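# Cap the open top of a clamped polarimeter tube

## Task

Following the manual reference image, close off the open upper end of the polarimeter tube held in the clamp. The tube must stay upright in its clamp and the stand must not be moved. If the glass tube drops more than a few centimetres it may break, and the task then counts as failed.

## Robot and tools

ROBOT. Two arms, left_arm and right_arm, each on its own carriage on a shared floor track running along y at x = 0. left_rail carries left_arm and is always the one toward +y; right_rail carries right_arm. Each base sits at x = 0, y = its carriage's position_m, z = 0.04 m, facing +x. right_arm has a right hand; left_arm has a mirrored left hand.

SCENE FRAME. Results report positions in metres in a frame fixed to the table: table top at z = 0, +z up, +x the direction the arms face, +y to their left, y = 0 at mid-track. The table edge is at x = 0.17 m. Nothing may end up off the table, not even on the track or the metal strip.

HAND POINT. A point 0.05 m in front of the palm and 0.15 m out from the wrist face. Its own axes: +z along the straight fingers, +y out of the palm, +x across the palm away from the thumb on the right hand (toward the thumb on the left hand). Straight fingers reach about 0.06-0.07 m past the point. A wrist bracket on the little-finger side can strike things; with fingers level the wrist can hang below the hand.

ROW FORMAT. Arm commands are rows of exactly 28 numbers, each between -1 and 1, one list covering both arms: left_arm dx, dy, dz, rx, ry, rz, then left_gripper little, ring, middle, index, thumb_bend, thumb_turn, force_limit, speed; then the same 14 for right_arm/right_gripper. dx-rz are an offset, not a pose: measured from that arm's Hand target as it stood when the action or move began, in that Hand target's own axes. 1.0 equals 0.6 m or 180 degrees; rx, ry, rz form a single rotation vector. Every row in an action counts from the same start, so repeating an offset in a new action moves further. Six zeros re-command the current Hand target. Finger values: +1 straight/open, -1 curled/closed; thumb_turn +1 beside the palm, -1 in front of it. force_limit maps -1..+1 to about 0..10 N at the fingertip (15 N for thumb motors); speed maps -1..+0.48 to near zero..full, full above that. For a gentle grip use speed -0.94 or lower. To leave a hand unchanged, resend its last commanded eight numbers (or, if none sent yet, its hand_measured six plus hand_force_limit and hand_speed). A closed thumb-in-front grip fits objects about 0.035-0.065 m thick.

TOOLS.
execute_actions(actions, cameras): runs actions in order. An action may hold "rows" (1-15 rows, one per 1/30 s step), "steps" (1-450, default 15, at least one per row; after the last row the arms keep heading to its target), "until" (conditions on left_rail/right_rail fields, or {"all": {"status": "ended"}} / {"any": {...}}), and device commands such as {"left_rail": {"position_m": n, "speed_m_s": v, "acceleration_factor": a}} or {"left_rail": {"stop": true}}. position_m is an absolute place on the track: left_rail -0.8 to 1.5, right_rail -1.5 to 0.8; speed 0.01-1 m/s; acceleration_factor 0.1-1. Keep carriages at least 0.78 m apart. To drive, send position_m then wait with until position_status != moving. Images come back only for an empty actions list or when cameras are named.
move(target, speed, blend, stop_force, zero, blocking, cameras): plans straight paths. target is one 28-number row or a list of up to 15 rows, all offsets from the same starting Hand targets. speed is m/s, 0.002-3.2 (default 0.25). blend in metres rounds corners. stop_force, 4-120 N, ends an arm's path on felt resistance; it is unreliable for light loose objects and when the hand rotates. zero (with stop_force) resets the force baseline. blocking=false returns early; then call wait or stop before any new rows or move. The result adds a move: line such as done, off_target, held or fault.
wait(seconds 0-10), stop() to brake a running move, zoom_image(camera, region [x0,y0,x1,y1], at most 504 px square), show_instructions() to view the reference pages, zero_wrist_force(arm), finished_scene(scene = current scene number).

CAMERAS: cam_high, cam_low, cam_mat, cam_tube, cam_left_wrist, cam_right_wrist, all 672x504.

RESULTS. Each result gives end_effector_position, end_effector_quat_wxyz and velocities in the scene frame; Hand target (base for the next offsets); Joint positions per arm (rail, then six joints in rad); joint torques; Wrist force/torque in the hand's own axes plus a peak line; hand_measured, hand_stopped_by (moving, target, force, stalled, fault) and hand_load_n; rail position_m, position_status (moving, done, contact_stop, time_out, stopped, stopped_with_arm, stopped_for_other_arm, stopped_for_other_carriage) and position_answer (taken/not_taken). "pose unreachable" makes that arm drop its target.

CAUTIONS. The arms are stiff: targets past a firm contact can trigger a fault stop (about 150 N net force or joint torque limits), halting the arm for 10 s. Approach the tube and stand slowly, ramp offsets a little per row, and never push the clamp or stand. Do not let the cap or tube drop or tip; do not let the hands or arms touch each other. Orientation commands are clipped to 32 degrees per step. Long stretched or pushing poses heat motors and can force a pause.

Each tool is called after "Request:" as name(argument=value, ...), one argument or row to a line, values as JSON.

Reference images:

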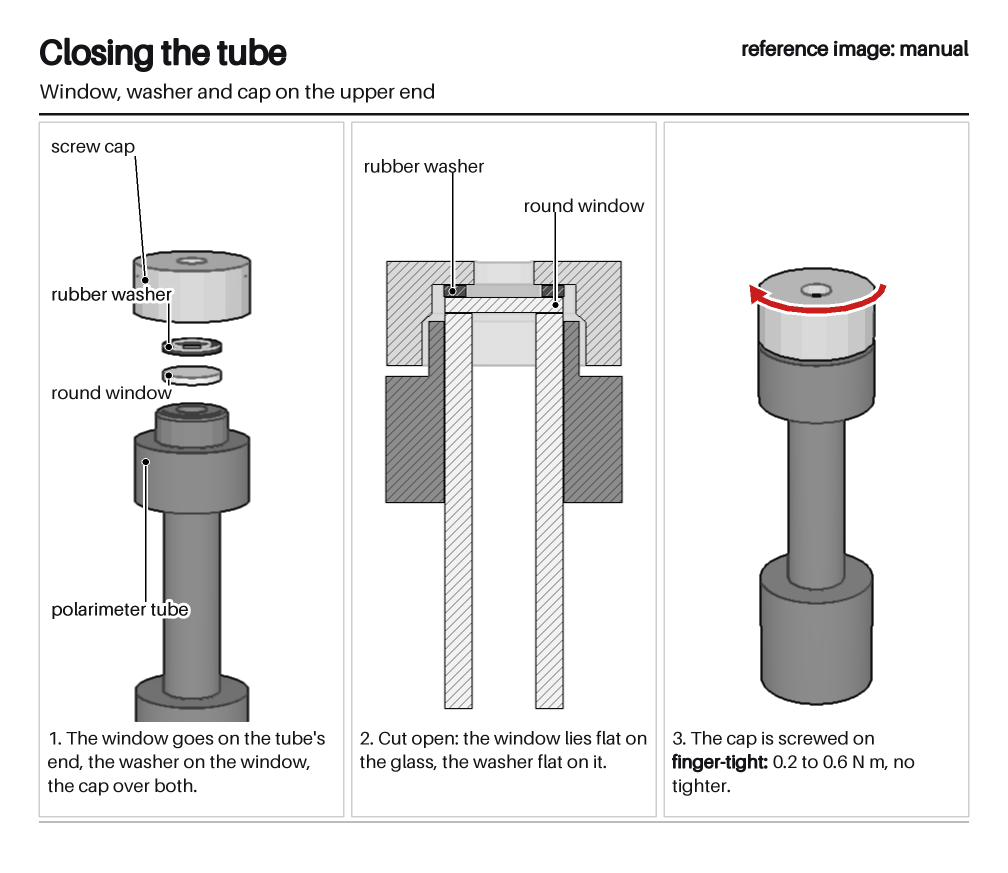

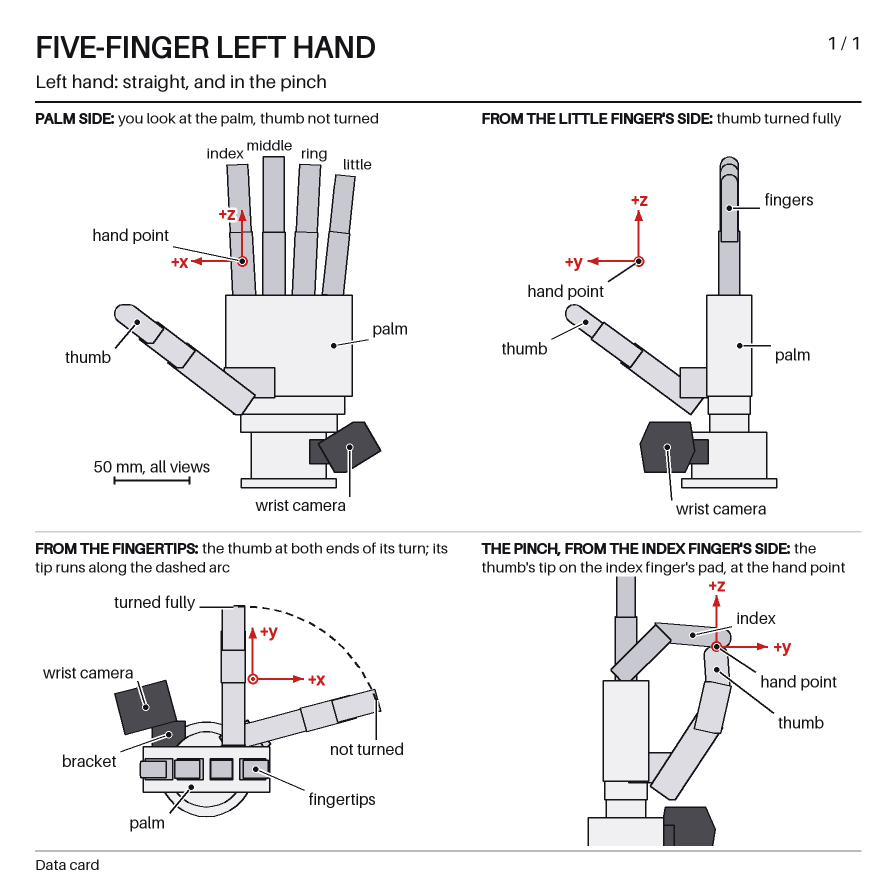

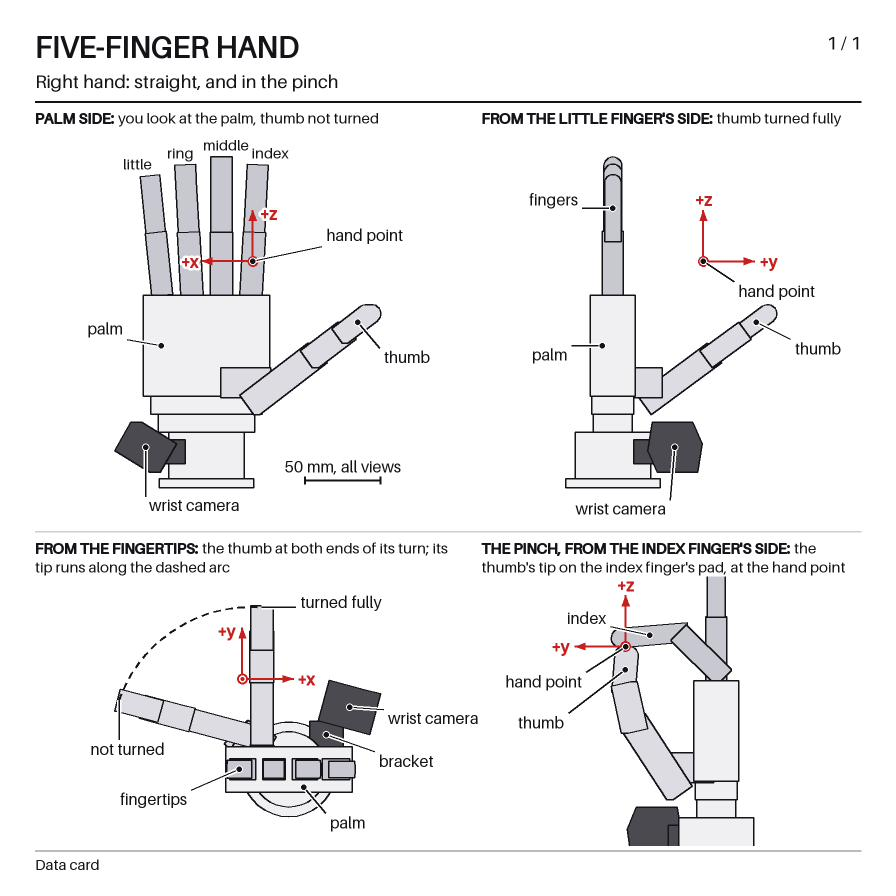

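## Session

Request:
execute_actions(
  actions=[],
)

Scene clock: 0.00 s.
left_arm: end_effector_position=(+0.3860, +1.0988, +0.6206) hand_measured=(+1.000, +1.000, +1.000, +1.000, +1.000, +1.000) hand_load_n=(+0.0, +0.0, +0.0, +0.0, +0.0, +0.0) hand_stopped_by=(target, target, target, target, target, target) hand_force_limit=0.00 hand_speed=-0.80 end_effector_quat_wxyz=(+0.000, +1.000, +0.000, +0.000) | right_arm: end_effector_position=(+0.3860, -1.2485, +0.6206) hand_measured=(+1.000, +1.000, +1.000, +1.000, +1.000, +1.000) hand_load_n=(+0.0, +0.0, +0.0, +0.0, +0.0, +0.0) hand_stopped_by=(target, target, target, target, target, target) hand_force_limit=0.00 hand_speed=-0.80 end_effector_quat_wxyz=(+0.000, +0.000, +1.000, +0.000)
Joint positions: left_arm=[1.08 -0.281 -1.782 1.662 1.69 1.571 1.29] | right_arm=[-1.388 -0.281 -1.782 1.662 1.69 1.571 -1.851]
Joint velocities: within noise
Joint torques (N m): no reading
Wrist force (N): no reading
Wrist torque (N m): no reading
Wrist force, peak (N): no reading
Hand target: left_arm +0.3860, +1.0988, +0.6206; +0.000, +1.000, +0.000, +0.000 | right_arm +0.3860, -1.2485, +0.6206; +0.000, +0.000, +1.000, +0.000
left_rail: position_m=1.080 position_status=done
right_rail: position_m=-1.388 position_status=done

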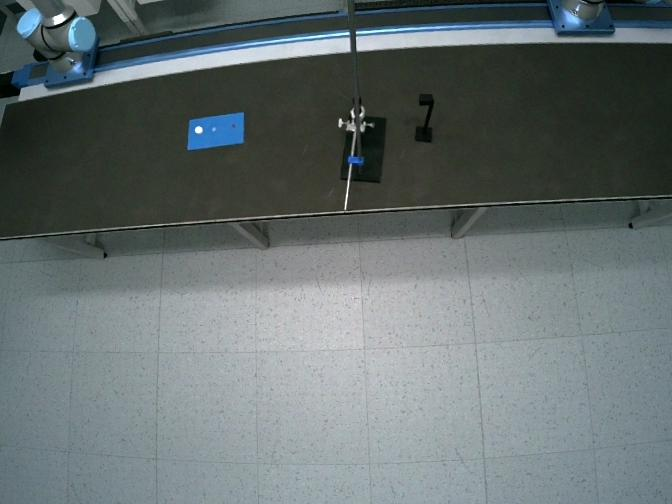

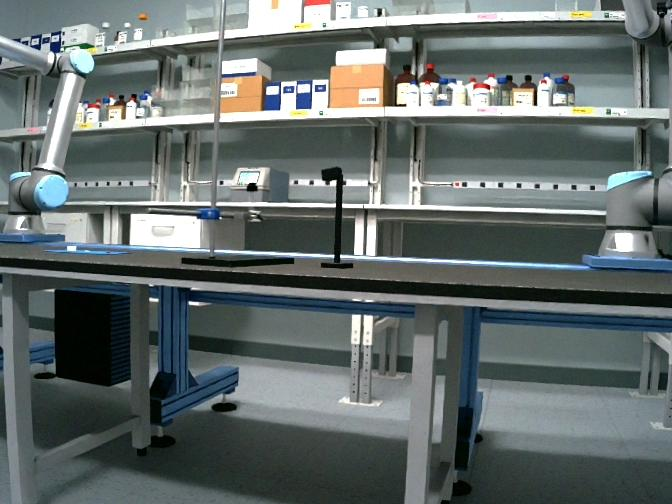

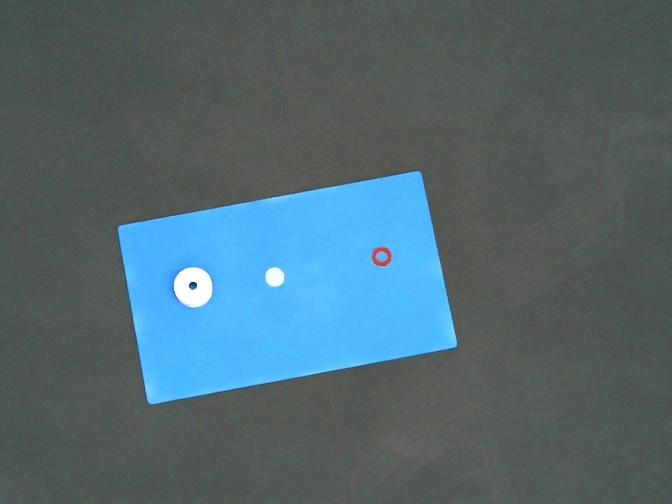

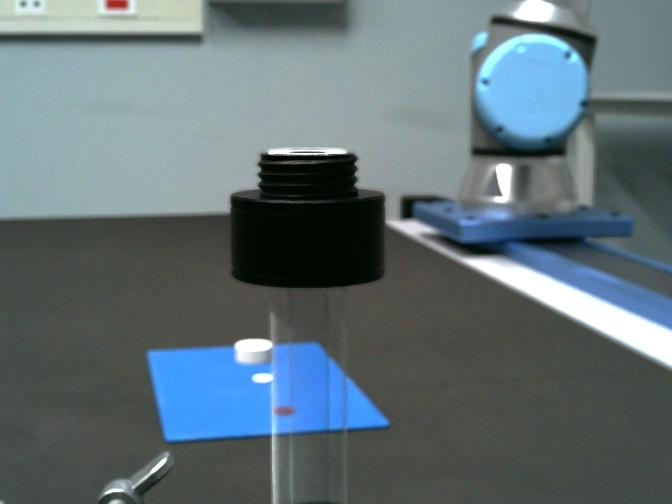

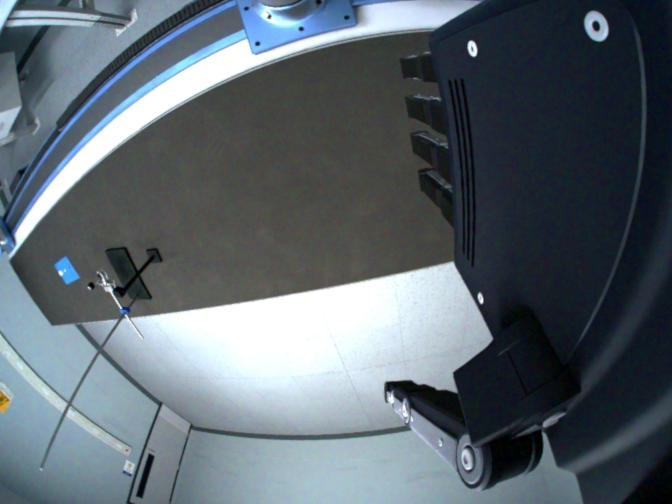

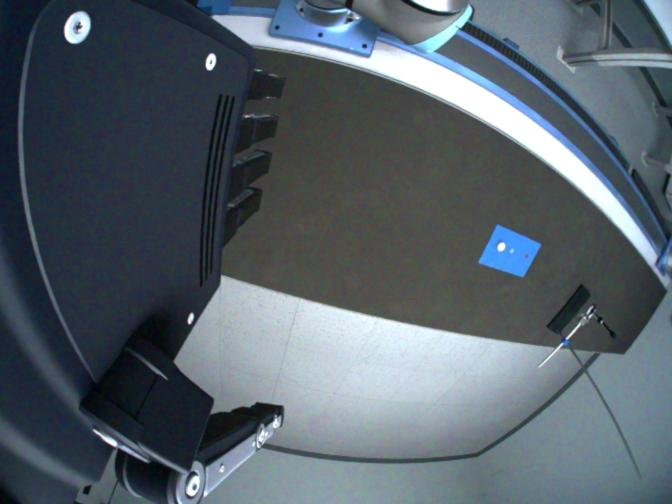

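Request:
zoom_image(
  camera="cam_high",
  region=[160, 60, 460, 230],
)

Request:
zoom_image(
  camera="cam_mat",
  region=[100, 160, 470, 410],
)

Request:
zoom_image(
  camera="cam_tube",
  region=[200, 120, 420, 300],
)

Request:
zoom_image(
  camera="cam_low",
  region=[130, 120, 400, 300],
)

Scaled by 1.680 from the camera's 672x504 image, which has a finer 960x720 frame.

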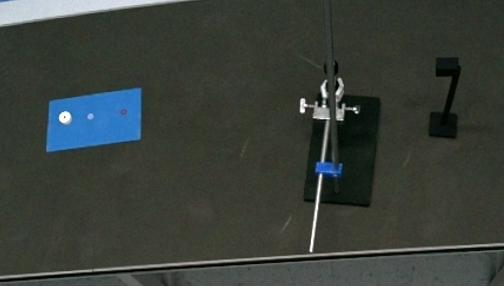

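Scaled by 1.362 from the camera's 672x504 image, which has a finer 960x720 frame.

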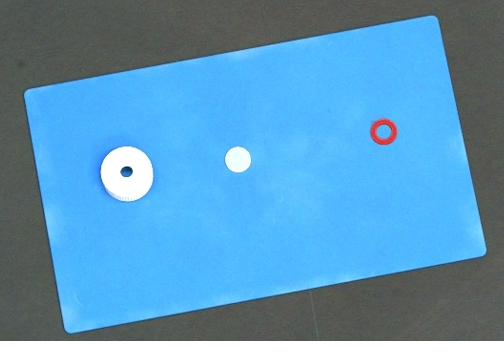

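Scaled by 2.291 from the camera's 672x504 image, which has a finer 960x720 frame.

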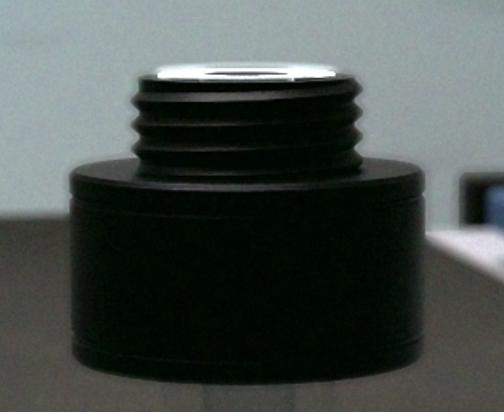

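Scaled by 1.867 from the camera's 672x504 image, which has a finer 960x720 frame.

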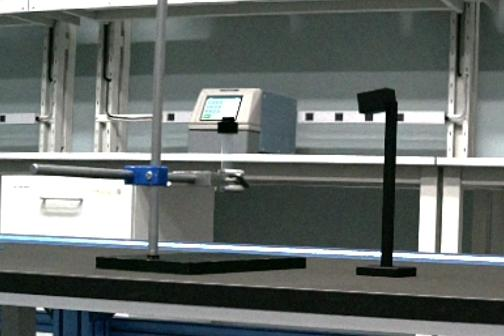

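Request:
execute_actions(
  actions=[
    {"right_rail": {"position_m": -0.784, "speed_m_s": 0.6, "acceleration_factor": 0.5}, "steps": 150, "until": {"right_rail": {"position_status": ["!=", "moving"]}}},
  ],
)

Request:
move(
  target=[0,0,0,0,0,0,1,1,1,1,1,1,0,-0.8,-0.195,0.109,0.617,0.251,-0.251,-0.453,1,1,1,0,0.6,-0.85,0,0.2],
  speed=0.4,
  cameras=["all"],
)

Scene clock: 209.47 s.
left_arm: end_effector_position=(+0.3860, +1.0988, +0.6206) hand_measured=(+1.000, +1.000, +1.000, +1.000, +1.000, +1.000) hand_load_n=(+0.0, +0.0, +0.0, +0.0, +0.0, +0.0) hand_stopped_by=(target, target, target, target, target, target) hand_force_limit=0.00 hand_speed=-0.80 end_effector_quat_wxyz=(+0.000, +1.000, +0.000, +0.000) | right_arm: end_effector_position=(+0.3860, -0.6449, +0.6206) hand_measured=(+1.000, +1.000, +1.000, +1.000, +1.000, +1.000) hand_load_n=(+0.0, +0.0, +0.0, +0.0, +0.0, +0.0) hand_stopped_by=(target, target, target, target, target, target) hand_force_limit=0.00 hand_speed=-0.80 end_effector_quat_wxyz=(+0.000, +0.000, +1.000, +0.000)
Joint positions: left_arm=[1.08 -0.281 -1.782 1.662 1.69 1.571 1.29] | right_arm=[-0.784 -0.281 -1.782 1.662 1.69 1.571 -1.851]
Joint torques (N m): left_arm=[-0.71 -20.23 -38.97 3.74 -0.35 -0.15] | right_arm=[0.68 -18.52 -42.11 4.7 0.23 0.04]
Wrist force (N): left_arm=[-0.3 0.0 0.1] | right_arm=[0.5 0.2 -0.5]
Wrist torque (N m): left_arm=[0.00 0.05 -0.02] | right_arm=[0.06 -0.05 0.03]
Wrist force, peak (N): left_arm=[-0.5 -0.2 0.5] | right_arm=[0.6 1.4 -0.7]
Hand target: left_arm +0.3860, +1.0988, +0.6206; +0.000, +1.000, +0.000, +0.000 | right_arm +0.3860, -0.6449, +0.6206; +0.000, +0.000, +1.000, +0.000
left_rail: position_m=1.080 position_status=done
right_rail: position_m=-0.784 speed_m_s=0.60 position_status=done

Scene clock: 212.57 s.
left_arm: end_effector_position=(+0.3860, +1.0988, +0.6206) hand_measured=(+1.000, +1.000, +1.000, +1.000, +1.000, +1.000) hand_load_n=(+0.0, +0.0, +0.0, +0.0, -0.5, +0.0) hand_stopped_by=(target, target, target, target, target, target) hand_force_limit=0.00 hand_speed=-0.80 end_effector_quat_wxyz=(+0.000, +1.000, +0.000, +0.000) | right_arm: end_effector_position=(+0.5030, -0.5795, +0.2505) hand_measured=(+1.000, +1.000, +1.000, +0.000, +0.600, -0.850) hand_load_n=(+0.0, +0.0, +0.0, +0.0, +0.0, +0.0) hand_stopped_by=(target, target, target, target, target, target) hand_force_limit=0.00 hand_speed=0.20 end_effector_quat_wxyz=(-0.343, +0.618, -0.619, +0.343)
Joint positions: left_arm=[1.08 -0.281 -1.782 1.662 1.69 1.571 1.29] | right_arm=[-0.784 -0.001 -1.784 2.285 0.058 1.57 -3.142]
Joint torques (N m): left_arm=[0.27 -22.34 -38.15 3.93 -0.02 -0.04] | right_arm=[-16.38 0.51 -28.89 -1.87 -2.72 -3.07]
Wrist force (N): left_arm=[-0.1 0.0 0.0] | right_arm=[0.6 0.5 -1.1]
Wrist torque (N m): left_arm=[0.01 0.01 -0.01] | right_arm=[0.01 -0.07 0.27]
Wrist force, peak (N): left_arm=[-0.1 -0.7 0.0] | right_arm=[0.1 1.4 -1.6]
Hand target: left_arm +0.3860, +1.0988, +0.6206; +0.000, +1.000, +0.000, +0.000 | right_arm +0.5030, -0.5795, +0.2504; -0.343, +0.619, -0.618, +0.343
Off the commanded pose: left_arm 0.000 m, 0 deg | right_arm 0.000 m, 0 deg.
left_rail: position_m=1.080 position_status=done
right_rail: position_m=-0.784 speed_m_s=0.60 position_status=done
move: done
camera_calibration:
cam_right_wrist: T_world_to_cam=[[-0.49131, -0.27718, -0.825703, 0.294846], [-0.535062, 0.844086, 0.0350223, 0.7512], [0.687257, 0.459009, -0.563017, 0.172721], [0, 0, 0, 1]] pos_world=[0.428096, -0.631632, 0.314392]

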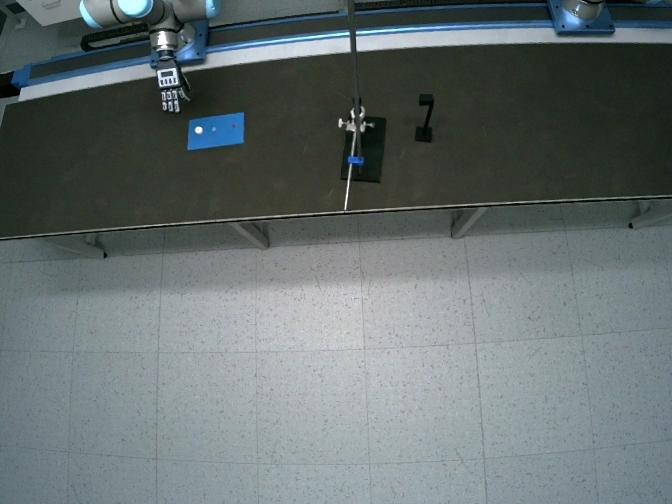

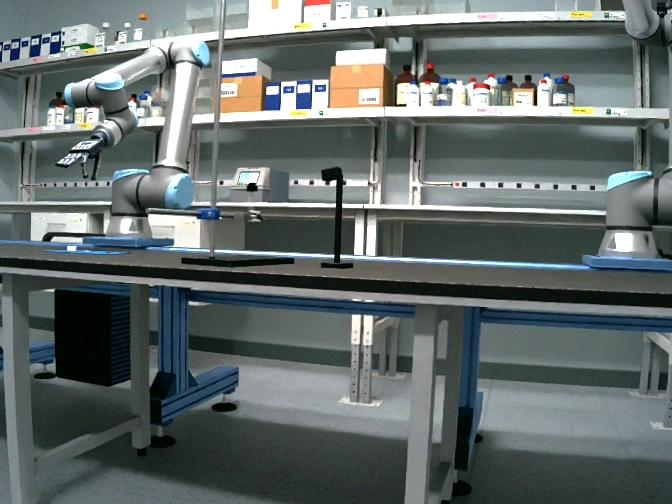

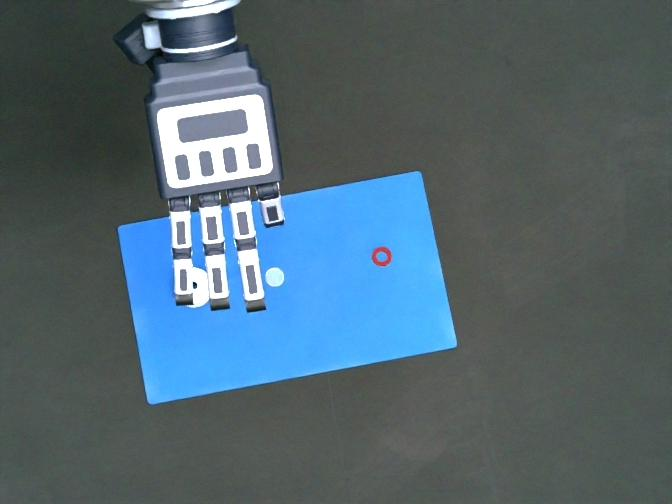

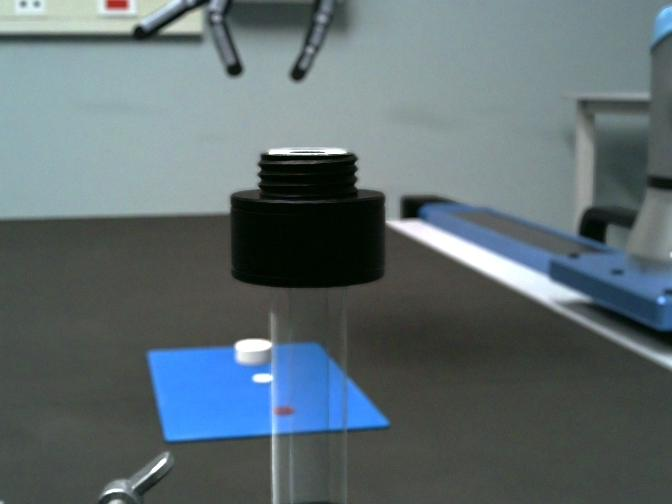

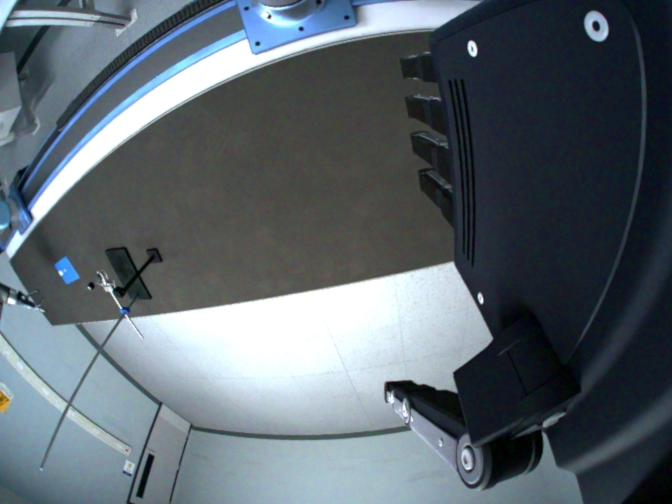

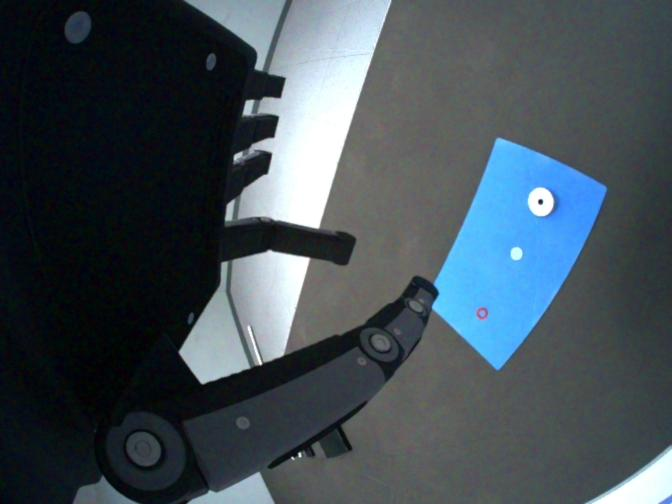

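Request:
zoom_image(
  camera="cam_right_wrist",
  region=[220, 130, 620, 430],
)

Request:
zoom_image(
  camera="cam_mat",
  region=[110, 160, 470, 420],
)

Scaled by 1.260 from the camera's 672x504 image, which has a finer 960x720 frame.

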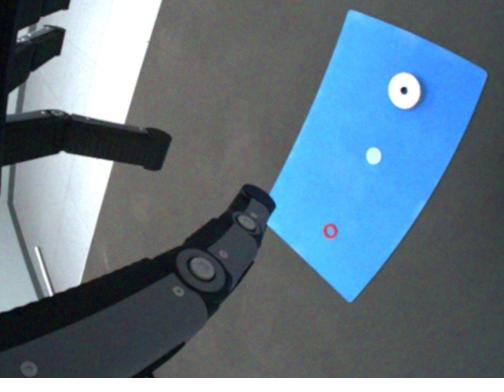

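Scaled by 1.400 from the camera's 672x504 image, which has a finer 960x720 frame.

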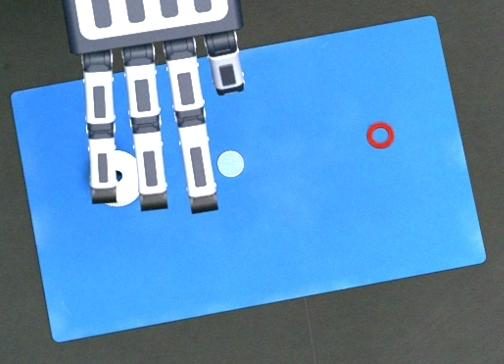

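Request:
move(
  target=[0,0,0,0,0,0,1,1,1,1,1,1,0,-0.8,-0.0042,0.2685,0.1678,0,0,0,1,1,1,0.1,0.6,-0.85,0,0.2],
  speed=0.25,
  cameras=["cam_mat","cam_right_wrist"],
)

Request:
zoom_image(
  camera="cam_right_wrist",
  region=[220, 130, 560, 430],
)

Request:
zoom_image(
  camera="cam_mat",
  region=[150, 180, 400, 380],
)

Scene clock: 232.27 s.
left_arm: end_effector_position=(+0.3860, +1.0988, +0.6206) hand_measured=(+1.000, +1.000, +1.000, +1.000, +1.000, +1.000) hand_load_n=(+0.0, +0.0, +0.0, +0.0, +0.0, +0.0) hand_stopped_by=(target, target, target, target, target, target) hand_force_limit=0.00 hand_speed=-0.80 end_effector_quat_wxyz=(+0.000, +1.000, +0.000, +0.000) | right_arm: end_effector_position=(+0.5029, -0.5770, +0.0606) hand_measured=(+1.000, +1.000, +1.000, +0.100, +0.600, -0.850) hand_load_n=(+0.0, +0.0, +0.0, +0.0, +0.0, +0.0) hand_stopped_by=(target, target, target, target, target, target) hand_force_limit=0.00 hand_speed=0.20 end_effector_quat_wxyz=(-0.343, +0.619, -0.618, +0.343)
Joint positions: left_arm=[1.08 -0.281 -1.782 1.662 1.69 1.571 1.29] | right_arm=[-0.784 0.007 -1.479 2.462 -0.425 1.576 -3.138]
Joint torques (N m): left_arm=[1.34 -19.91 -38.6 3.99 -0.02 0.09] | right_arm=[14.82 -10.74 -15.06 -1.31 3.64 2.72]
Wrist force (N): left_arm=[0.0 -0.3 -0.1] | right_arm=[0.3 0.9 -1.3]
Wrist torque (N m): left_arm=[-0.04 0.00 0.01] | right_arm=[0.08 -0.03 0.02]
Wrist force, peak (N): left_arm=[0.4 0.3 0.5] | right_arm=[-0.3 2.4 -0.7]
Hand target: left_arm +0.3860, +1.0988, +0.6206; +0.000, +1.000, +0.000, +0.000 | right_arm +0.5029, -0.5770, +0.0605; -0.343, +0.619, -0.618, +0.343
Off the commanded pose: left_arm 0.000 m, 0 deg | right_arm 0.000 m, 0 deg.
left_rail: position_m=1.080 position_status=done
right_rail: position_m=-0.784 speed_m_s=0.60 position_status=done
move: done
camera_calibration:
cam_right_wrist: T_world_to_cam=[[-0.491064, -0.277357, -0.82579, 0.138482], [-0.535318, 0.84393, 0.0348819, 0.755716], [0.687235, 0.459189, -0.562898, 0.0648336], [0, 0, 0, 1]] pos_world=[0.427995, -0.629133, 0.124491]
Images, in order (width x height): cam_mat 672x504, cam_right_wrist 672x504.

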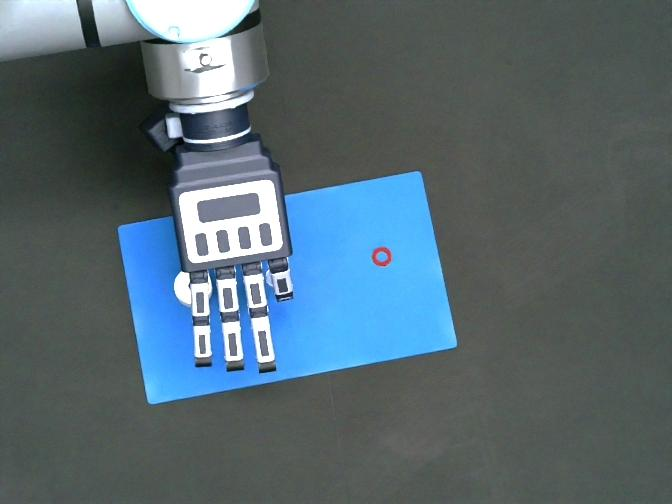

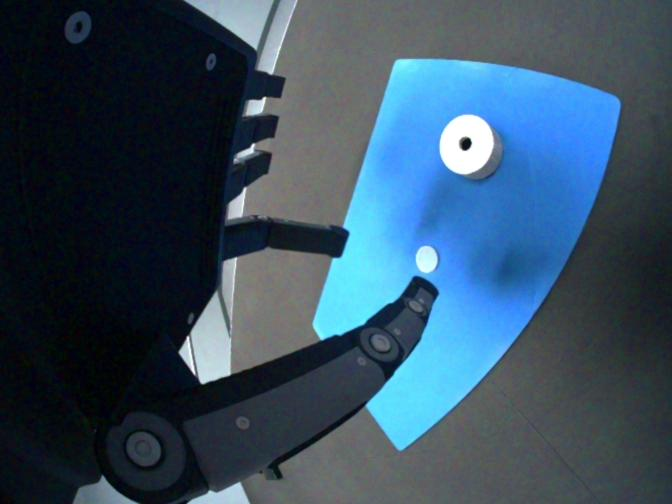

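Scaled by 1.482 from the camera's 672x504 image, which has a finer 960x720 frame.

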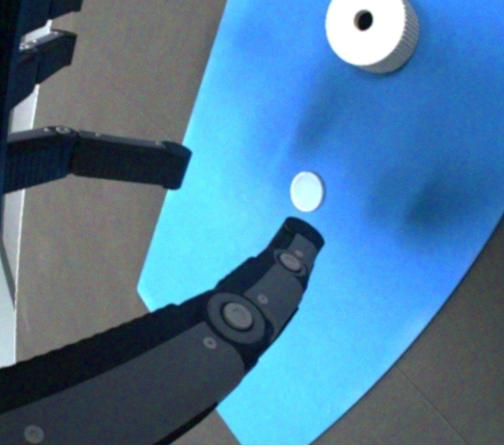

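Scaled by 2.016 from the camera's 672x504 image, which has a finer 960x720 frame.

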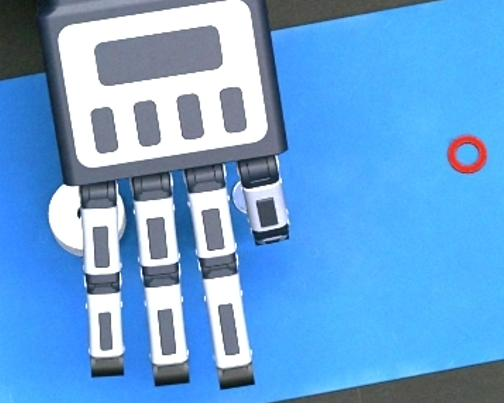

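Request:
move(
  target=[0,0,0,0,0,0,1,1,1,1,1,1,0,-0.8,-0.0017,0.0337,0.036,0,0,0,1,1,1,-0.06,0.53,-0.85,0,0.2],
  speed=0.15,
  cameras=["cam_mat","cam_right_wrist"],
)

Request:
zoom_image(
  camera="cam_right_wrist",
  region=[290, 160, 490, 340],
)

Request:
zoom_image(
  camera="cam_mat",
  region=[200, 200, 360, 340],
)

Scene clock: 282.63 s.
left_arm: end_effector_position=(+0.3860, +1.0988, +0.6206) hand_measured=(+1.000, +1.000, +1.000, +1.000, +1.000, +1.000) hand_load_n=(+0.0, +0.0, +0.0, +0.0, +0.0, +0.0) hand_stopped_by=(target, target, target, target, target, target) hand_force_limit=0.00 hand_speed=-0.80 end_effector_quat_wxyz=(+0.000, +1.000, +0.000, +0.000) | right_arm: end_effector_position=(+0.5104, -0.5760, +0.0320) hand_measured=(+1.000, +1.000, +1.000, -0.060, +0.530, -0.850) hand_load_n=(+0.0, +0.0, +0.0, +0.0, +0.0, +0.0) hand_stopped_by=(target, target, target, target, target, target) hand_force_limit=0.00 hand_speed=0.20 end_effector_quat_wxyz=(-0.343, +0.619, -0.618, +0.343)
Joint positions: left_arm=[1.08 -0.281 -1.782 1.662 1.69 1.571 1.29] | right_arm=[-0.784 0.01 -1.404 2.464 -0.501 1.579 -3.137]
Joint torques (N m): left_arm=[1.14 -18.74 -38.93 4.45 0.05 -0.15] | right_arm=[19.39 -15.87 -31.98 -1.87 3.8 2.5]
Wrist force (N): left_arm=[-0.1 -0.2 -0.1] | right_arm=[0.3 0.6 -1.1]
Wrist torque (N m): left_arm=[-0.02 0.01 -0.01] | right_arm=[0.04 -0.02 0.00]
Wrist force, peak (N): left_arm=[-0.3 -0.1 0.6] | right_arm=[0.4 1.4 -1.5]
Hand target: left_arm +0.3860, +1.0988, +0.6206; +0.000, +1.000, +0.000, +0.000 | right_arm +0.5105, -0.5760, +0.0319; -0.343, +0.619, -0.618, +0.343
Off the commanded pose: left_arm 0.000 m, 0 deg | right_arm 0.000 m, 0 deg.
left_rail: position_m=1.080 position_status=done
right_rail: position_m=-0.784 speed_m_s=0.60 position_status=done
move: done
camera_calibration:
cam_right_wrist: T_world_to_cam=[[-0.491154, -0.277418, -0.825716, 0.118846], [-0.535352, 0.843907, 0.0349095, 0.759798], [0.687143, 0.459195, -0.563004, 0.0431294], [0, 0, 0, 1]] pos_world=[0.435495, -0.628033, 0.095891]
Images, in order (width x height): cam_mat 672x504, cam_right_wrist 672x504.

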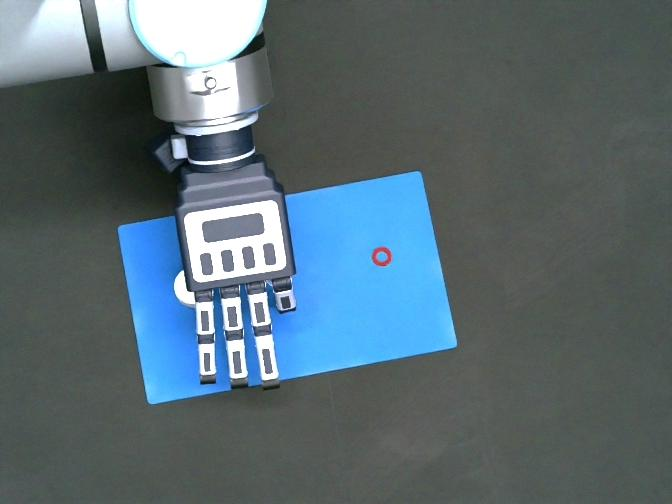

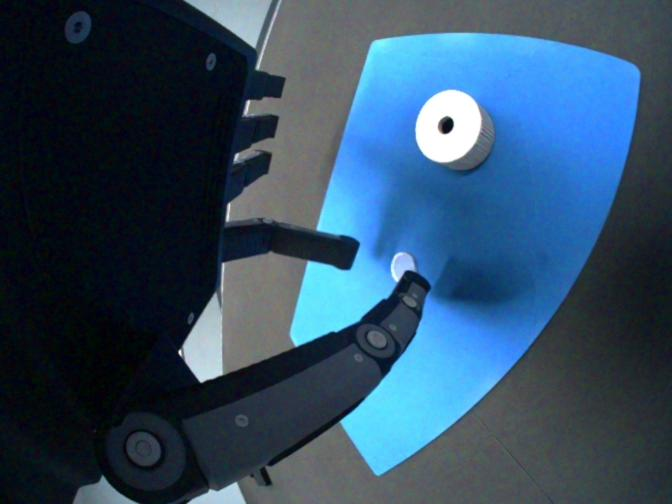

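Scaled by 2.520 from the camera's 672x504 image, which has a finer 960x720 frame.

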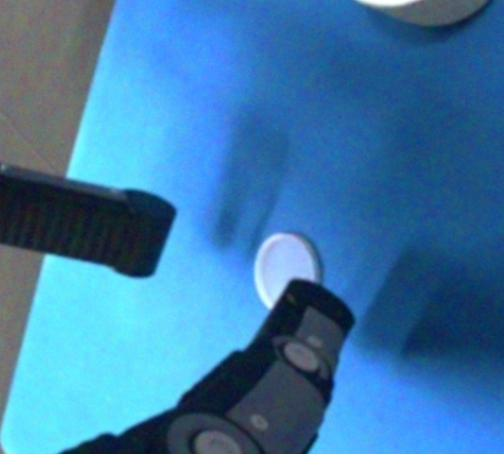

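Scaled by 3.150 from the camera's 672x504 image, which has a finer 960x720 frame.

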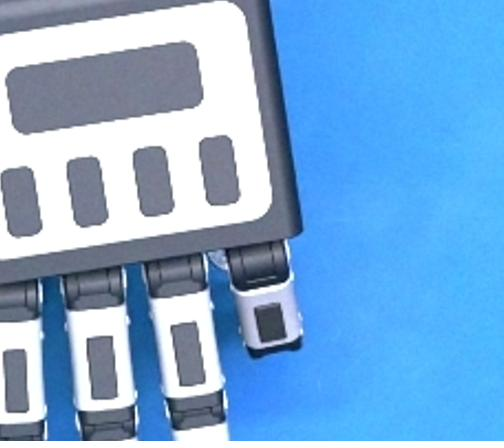

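Request:
move(
  target=[0,0,0,0,0,0,1,1,1,1,1,1,0,-0.8,0.0042,0.0085,0.0053,0,0,0,1,1,1,-0.06,0.53,-0.65,0,0.2],
  speed=0.05,
)

Request:
zero_wrist_force(
  arm="right_arm",
)

Request:
move(
  target=[0,0,0,0,0,0,1,1,1,1,1,1,0,-0.8,0,0.0148,0.0093,0,0,0,1,1,1,-0.06,0.53,-0.65,0,0.2],
  speed=0.01,
  stop_force=4,
  cameras=["cam_mat","cam_right_wrist"],
)

Request:
zoom_image(
  camera="cam_right_wrist",
  region=[310, 180, 470, 330],
)

Scene clock: 304.10 s.
left_arm: end_effector_position=(+0.3860, +1.0988, +0.6206) hand_measured=(+1.000, +1.000, +1.000, +1.000, +1.000, +1.000) hand_load_n=(+0.0, +0.0, +0.0, +0.0, +0.0, +0.0) hand_stopped_by=(target, target, target, target, target, target) hand_force_limit=0.00 hand_speed=-0.80 end_effector_quat_wxyz=(+0.000, +1.000, +0.000, +0.000) | right_arm: end_effector_position=(+0.5105, -0.5784, +0.0260) hand_measured=(+1.000, +1.000, +1.000, -0.060, +0.530, -0.650) hand_load_n=(+0.0, +0.0, +0.0, +0.0, +0.5, +0.0) hand_stopped_by=(target, target, target, target, target, target) hand_force_limit=0.00 hand_speed=0.20 end_effector_quat_wxyz=(-0.343, +0.619, -0.618, +0.343)
Joint positions: left_arm=[1.08 -0.281 -1.782 1.662 1.69 1.571 1.29] | right_arm=[-0.784 0.002 -1.392 2.469 -0.518 1.572 -3.141]
Joint torques (N m): left_arm=[1.05 -19.08 -38.47 4.31 0.34 0.38] | right_arm=[-11.09 -14.71 -11.04 -1.89 -3.29 -2.81]
Wrist force (N): left_arm=[-0.1 0.0 0.2] | right_arm=[0.8 1.0 -1.1]
Wrist torque (N m): left_arm=[-0.01 0.03 -0.01] | right_arm=[0.09 -0.09 0.27]
Wrist force, peak (N): left_arm=[-0.2 0.4 -0.6] | right_arm=[0.5 1.3 -1.5]
Hand target: left_arm +0.3860, +1.0988, +0.6206; +0.000, +1.000, +0.000, +0.000 | right_arm +0.5105, -0.5785, +0.0259; -0.343, +0.619, -0.618, +0.343
Off the commanded pose: left_arm 0.000 m, 0 deg | right_arm 0.000 m, 0 deg.
left_rail: position_m=1.080 position_status=done
right_rail: position_m=-0.784 speed_m_s=0.60 position_status=done
move: done

Wrist force sensor zeroed.

Scene clock: 305.97 s.
left_arm: end_effector_position=(+0.3860, +1.0988, +0.6206) hand_measured=(+1.000, +1.000, +1.000, +1.000, +1.000, +1.000) hand_load_n=(+0.0, +0.0, +0.0, +0.0, +0.0, +0.0) hand_stopped_by=(target, target, target, target, target, target) hand_force_limit=0.00 hand_speed=-0.80 end_effector_quat_wxyz=(+0.000, +1.000, +0.000, +0.000) | right_arm: end_effector_position=(+0.5105, -0.5785, +0.0204) hand_measured=(+1.000, +1.000, +1.000, -0.060, +0.530, -0.650) hand_load_n=(+0.0, +0.0, +0.0, +0.0, -1.0, +0.0) hand_stopped_by=(target, target, target, target, target, target) hand_force_limit=0.00 hand_speed=0.20 end_effector_quat_wxyz=(-0.343, +0.619, -0.618, +0.343)
Joint positions: left_arm=[1.08 -0.281 -1.782 1.662 1.69 1.571 1.29] | right_arm=[-0.784 0.002 -1.379 2.472 -0.534 1.572 -3.141]
Joint torques (N m): left_arm=[1.17 -19.39 -38.12 4.46 -0.07 0.42] | right_arm=[-10.62 -43.01 -28.01 3.95 -1.94 -2.85]
Wrist force (N, zeroed by zero_wrist_force on right_arm): left_arm=[-0.2 0.0 0.3] | right_arm=[-0.8 -2.4 -1.9]
Wrist torque (N m, zeroed by zero_wrist_force on right_arm): left_arm=[-0.01 0.04 -0.02] | right_arm=[-0.12 0.10 -0.04]
Wrist force, peak (N, zeroed by zero_wrist_force on right_arm): left_arm=[0.0 0.3 0.5] | right_arm=[-0.1 -5.0 -4.2]
Hand target: left_arm +0.3860, +1.0988, +0.6206; +0.000, +1.000, +0.000, +0.000 | right_arm +0.5105, -0.5785, +0.0205; -0.343, +0.619, -0.618, +0.343 (not the last commanded pose)
Off the commanded pose: left_arm 0.000 m, 0 deg | right_arm 0.005 m, 0 deg.
left_rail: position_m=1.080 position_status=done
right_rail: position_m=-0.784 speed_m_s=0.60 position_status=done
move: contact (right_arm)
camera_calibration:
cam_right_wrist: T_world_to_cam=[[-0.491019, -0.277427, -0.825793, 0.108537], [-0.535358, 0.843908, 0.0348123, 0.762461], [0.687235, 0.459188, -0.562898, 0.0376699], [0, 0, 0, 1]] pos_world=[0.435595, -0.630633, 0.0842905]
Images, in order (width x height): cam_mat 672x504, cam_right_wrist 672x504.

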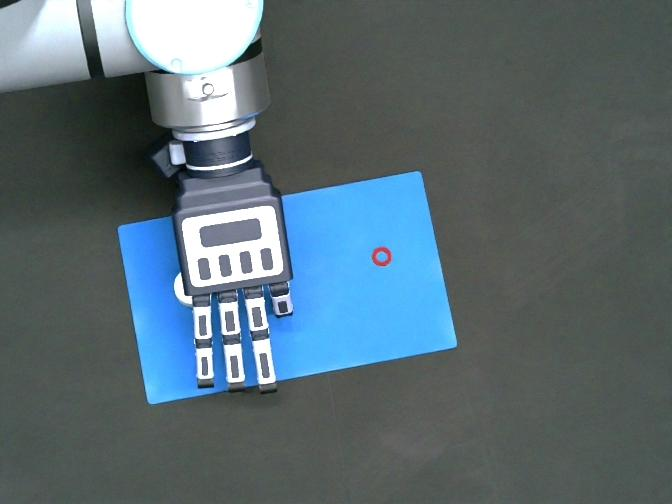

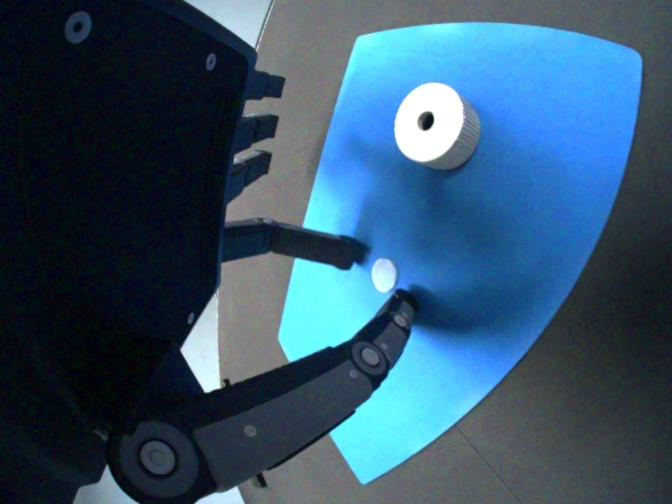

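Scaled by 3.150 from the camera's 672x504 image, which has a finer 960x720 frame.

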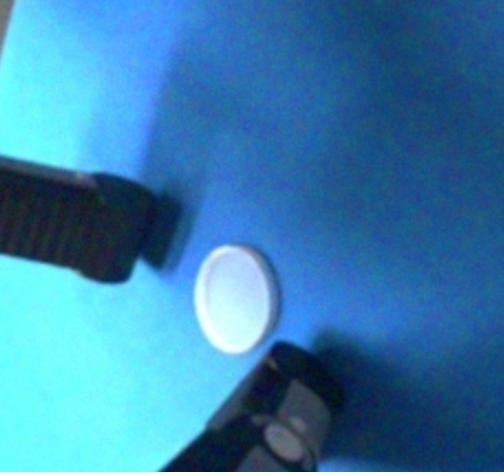

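Request:
move(
  target=[0,0,0,0,0,0,1,1,1,1,1,1,0,-0.8,0,0.0030,0.0019,0,0,0,1,1,1,-0.12,0.43,-0.65,-0.4,-0.85],
  speed=0.01,
)

Request:
move(
  target=[0,0,0,0,0,0,1,1,1,1,1,1,0,-0.8,0,0.0025,0.00155,0,0,0,1,1,1,-0.12,0.43,-0.65,-0.4,-0.85],
  speed=0.005,
  stop_force=5,
  cameras=["cam_right_wrist"],
)

Request:
zoom_image(
  camera="cam_right_wrist",
  region=[310, 180, 470, 330],
)

Scene clock: 330.70 s.
left_arm: end_effector_position=(+0.3860, +1.0988, +0.6206) hand_measured=(+1.000, +1.000, +1.000, +1.000, +1.000, +1.000) hand_load_n=(+0.5, +0.0, +0.0, +0.0, +0.0, +0.0) hand_stopped_by=(target, target, target, target, target, target) hand_force_limit=0.00 hand_speed=-0.80 end_effector_quat_wxyz=(+0.000, +1.000, +0.000, +0.000) | right_arm: end_effector_position=(+0.5106, -0.5785, +0.0184) hand_measured=(+1.000, +1.000, +1.000, -0.120, +0.430, -0.650) hand_load_n=(+0.0, -0.5, +0.0, +0.0, +0.0, +0.0) hand_stopped_by=(target, target, target, target, target, target) hand_force_limit=-0.40 hand_speed=-0.85 end_effector_quat_wxyz=(-0.343, +0.619, -0.618, +0.343)
Joint positions: left_arm=[1.08 -0.281 -1.782 1.662 1.69 1.571 1.29] | right_arm=[-0.784 0.002 -1.374 2.473 -0.539 1.572 -3.141]
Joint torques (N m): left_arm=[-0.46 -22.61 -37.96 4.28 0.32 0.2] | right_arm=[-0.02 -14.89 -10.98 -1.66 0.88 -2.66]
Wrist force (N, zeroed by zero_wrist_force on right_arm): left_arm=[-0.1 0.1 0.2] | right_arm=[-0.5 -0.6 -0.6]
Wrist torque (N m, zeroed by zero_wrist_force on right_arm): left_arm=[0.00 0.03 -0.01] | right_arm=[-0.04 0.05 -0.02]
Wrist force, peak (N, zeroed by zero_wrist_force on right_arm): left_arm=[0.3 0.5 0.0] | right_arm=[-0.1 -3.2 -2.5]
Hand target: left_arm +0.3860, +1.0988, +0.6206; +0.000, +1.000, +0.000, +0.000 | right_arm +0.5106, -0.5785, +0.0183; -0.343, +0.619, -0.618, +0.343
Off the commanded pose: left_arm 0.000 m, 0 deg | right_arm 0.000 m, 0 deg.
left_rail: position_m=1.080 position_status=done
right_rail: position_m=-0.784 speed_m_s=0.60 position_status=done
move: done

Scene clock: 332.23 s.
left_arm: end_effector_position=(+0.3860, +1.0988, +0.6206) hand_measured=(+1.000, +1.000, +1.000, +1.000, +1.000, +1.000) hand_load_n=(+0.0, +0.0, +0.0, +0.0, +0.0, -0.5) hand_stopped_by=(target, target, target, target, target, target) hand_force_limit=0.00 hand_speed=-0.80 end_effector_quat_wxyz=(+0.000, +1.000, +0.000, +0.000) | right_arm: end_effector_position=(+0.5106, -0.5785, +0.0178) hand_measured=(+1.000, +1.000, +1.000, -0.120, +0.430, -0.650) hand_load_n=(+0.0, +0.0, +0.0, +0.0, -1.5, +0.0) hand_stopped_by=(target, target, target, target, target, target) hand_force_limit=-0.40 hand_speed=-0.85 end_effector_quat_wxyz=(-0.343, +0.619, -0.618, +0.343)
Joint positions: left_arm=[1.08 -0.281 -1.782 1.662 1.69 1.571 1.29] | right_arm=[-0.784 0.002 -1.373 2.473 -0.541 1.572 -3.141]
Joint torques (N m): left_arm=[1.55 -23.36 -39.28 4.52 0 0.43] | right_arm=[0.7 -43.14 -23.15 3.79 1.69 -2.87]
Wrist force (N, zeroed by zero_wrist_force on right_arm): left_arm=[-0.2 0.0 0.2] | right_arm=[0.2 -4.5 -4.5]
Wrist torque (N m, zeroed by zero_wrist_force on right_arm): left_arm=[-0.02 0.04 -0.01] | right_arm=[-0.18 -0.02 0.02]
Wrist force, peak (N, zeroed by zero_wrist_force on right_arm): left_arm=[-0.5 0.3 0.0] | right_arm=[-0.5 -5.4 -5.2]
Hand target: left_arm +0.3860, +1.0988, +0.6206; +0.000, +1.000, +0.000, +0.000 | right_arm +0.5106, -0.5785, +0.0178; -0.343, +0.619, -0.618, +0.343 (not the last commanded pose)
Off the commanded pose: left_arm 0.000 m, 0 deg | right_arm 0.001 m, 0 deg.
left_rail: position_m=1.080 position_status=done
right_rail: position_m=-0.784 speed_m_s=0.60 position_status=done
move: contact (right_arm)
camera_calibration:
cam_right_wrist: T_world_to_cam=[[-0.491019, -0.277427, -0.825793, 0.106439], [-0.535358, 0.843908, 0.0348123, 0.762605], [0.687235, 0.459188, -0.562898, 0.0361376], [0, 0, 0, 1]] pos_world=[0.435695, -0.630633, 0.0816905]
Images, in order (width x height): cam_right_wrist 672x504.

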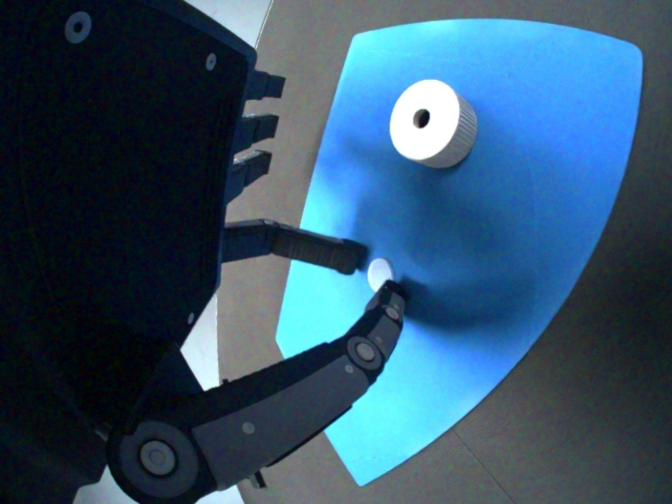

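Scaled by 3.150 from the camera's 672x504 image, which has a finer 960x720 frame.

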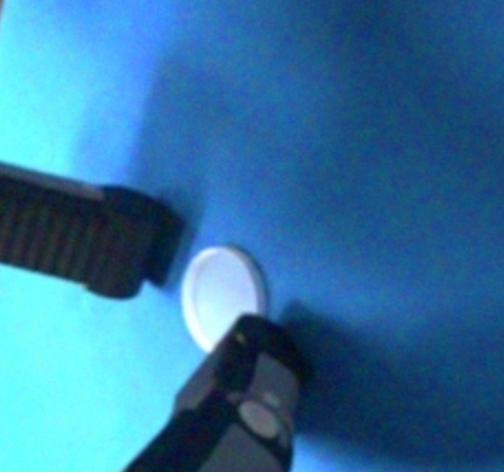

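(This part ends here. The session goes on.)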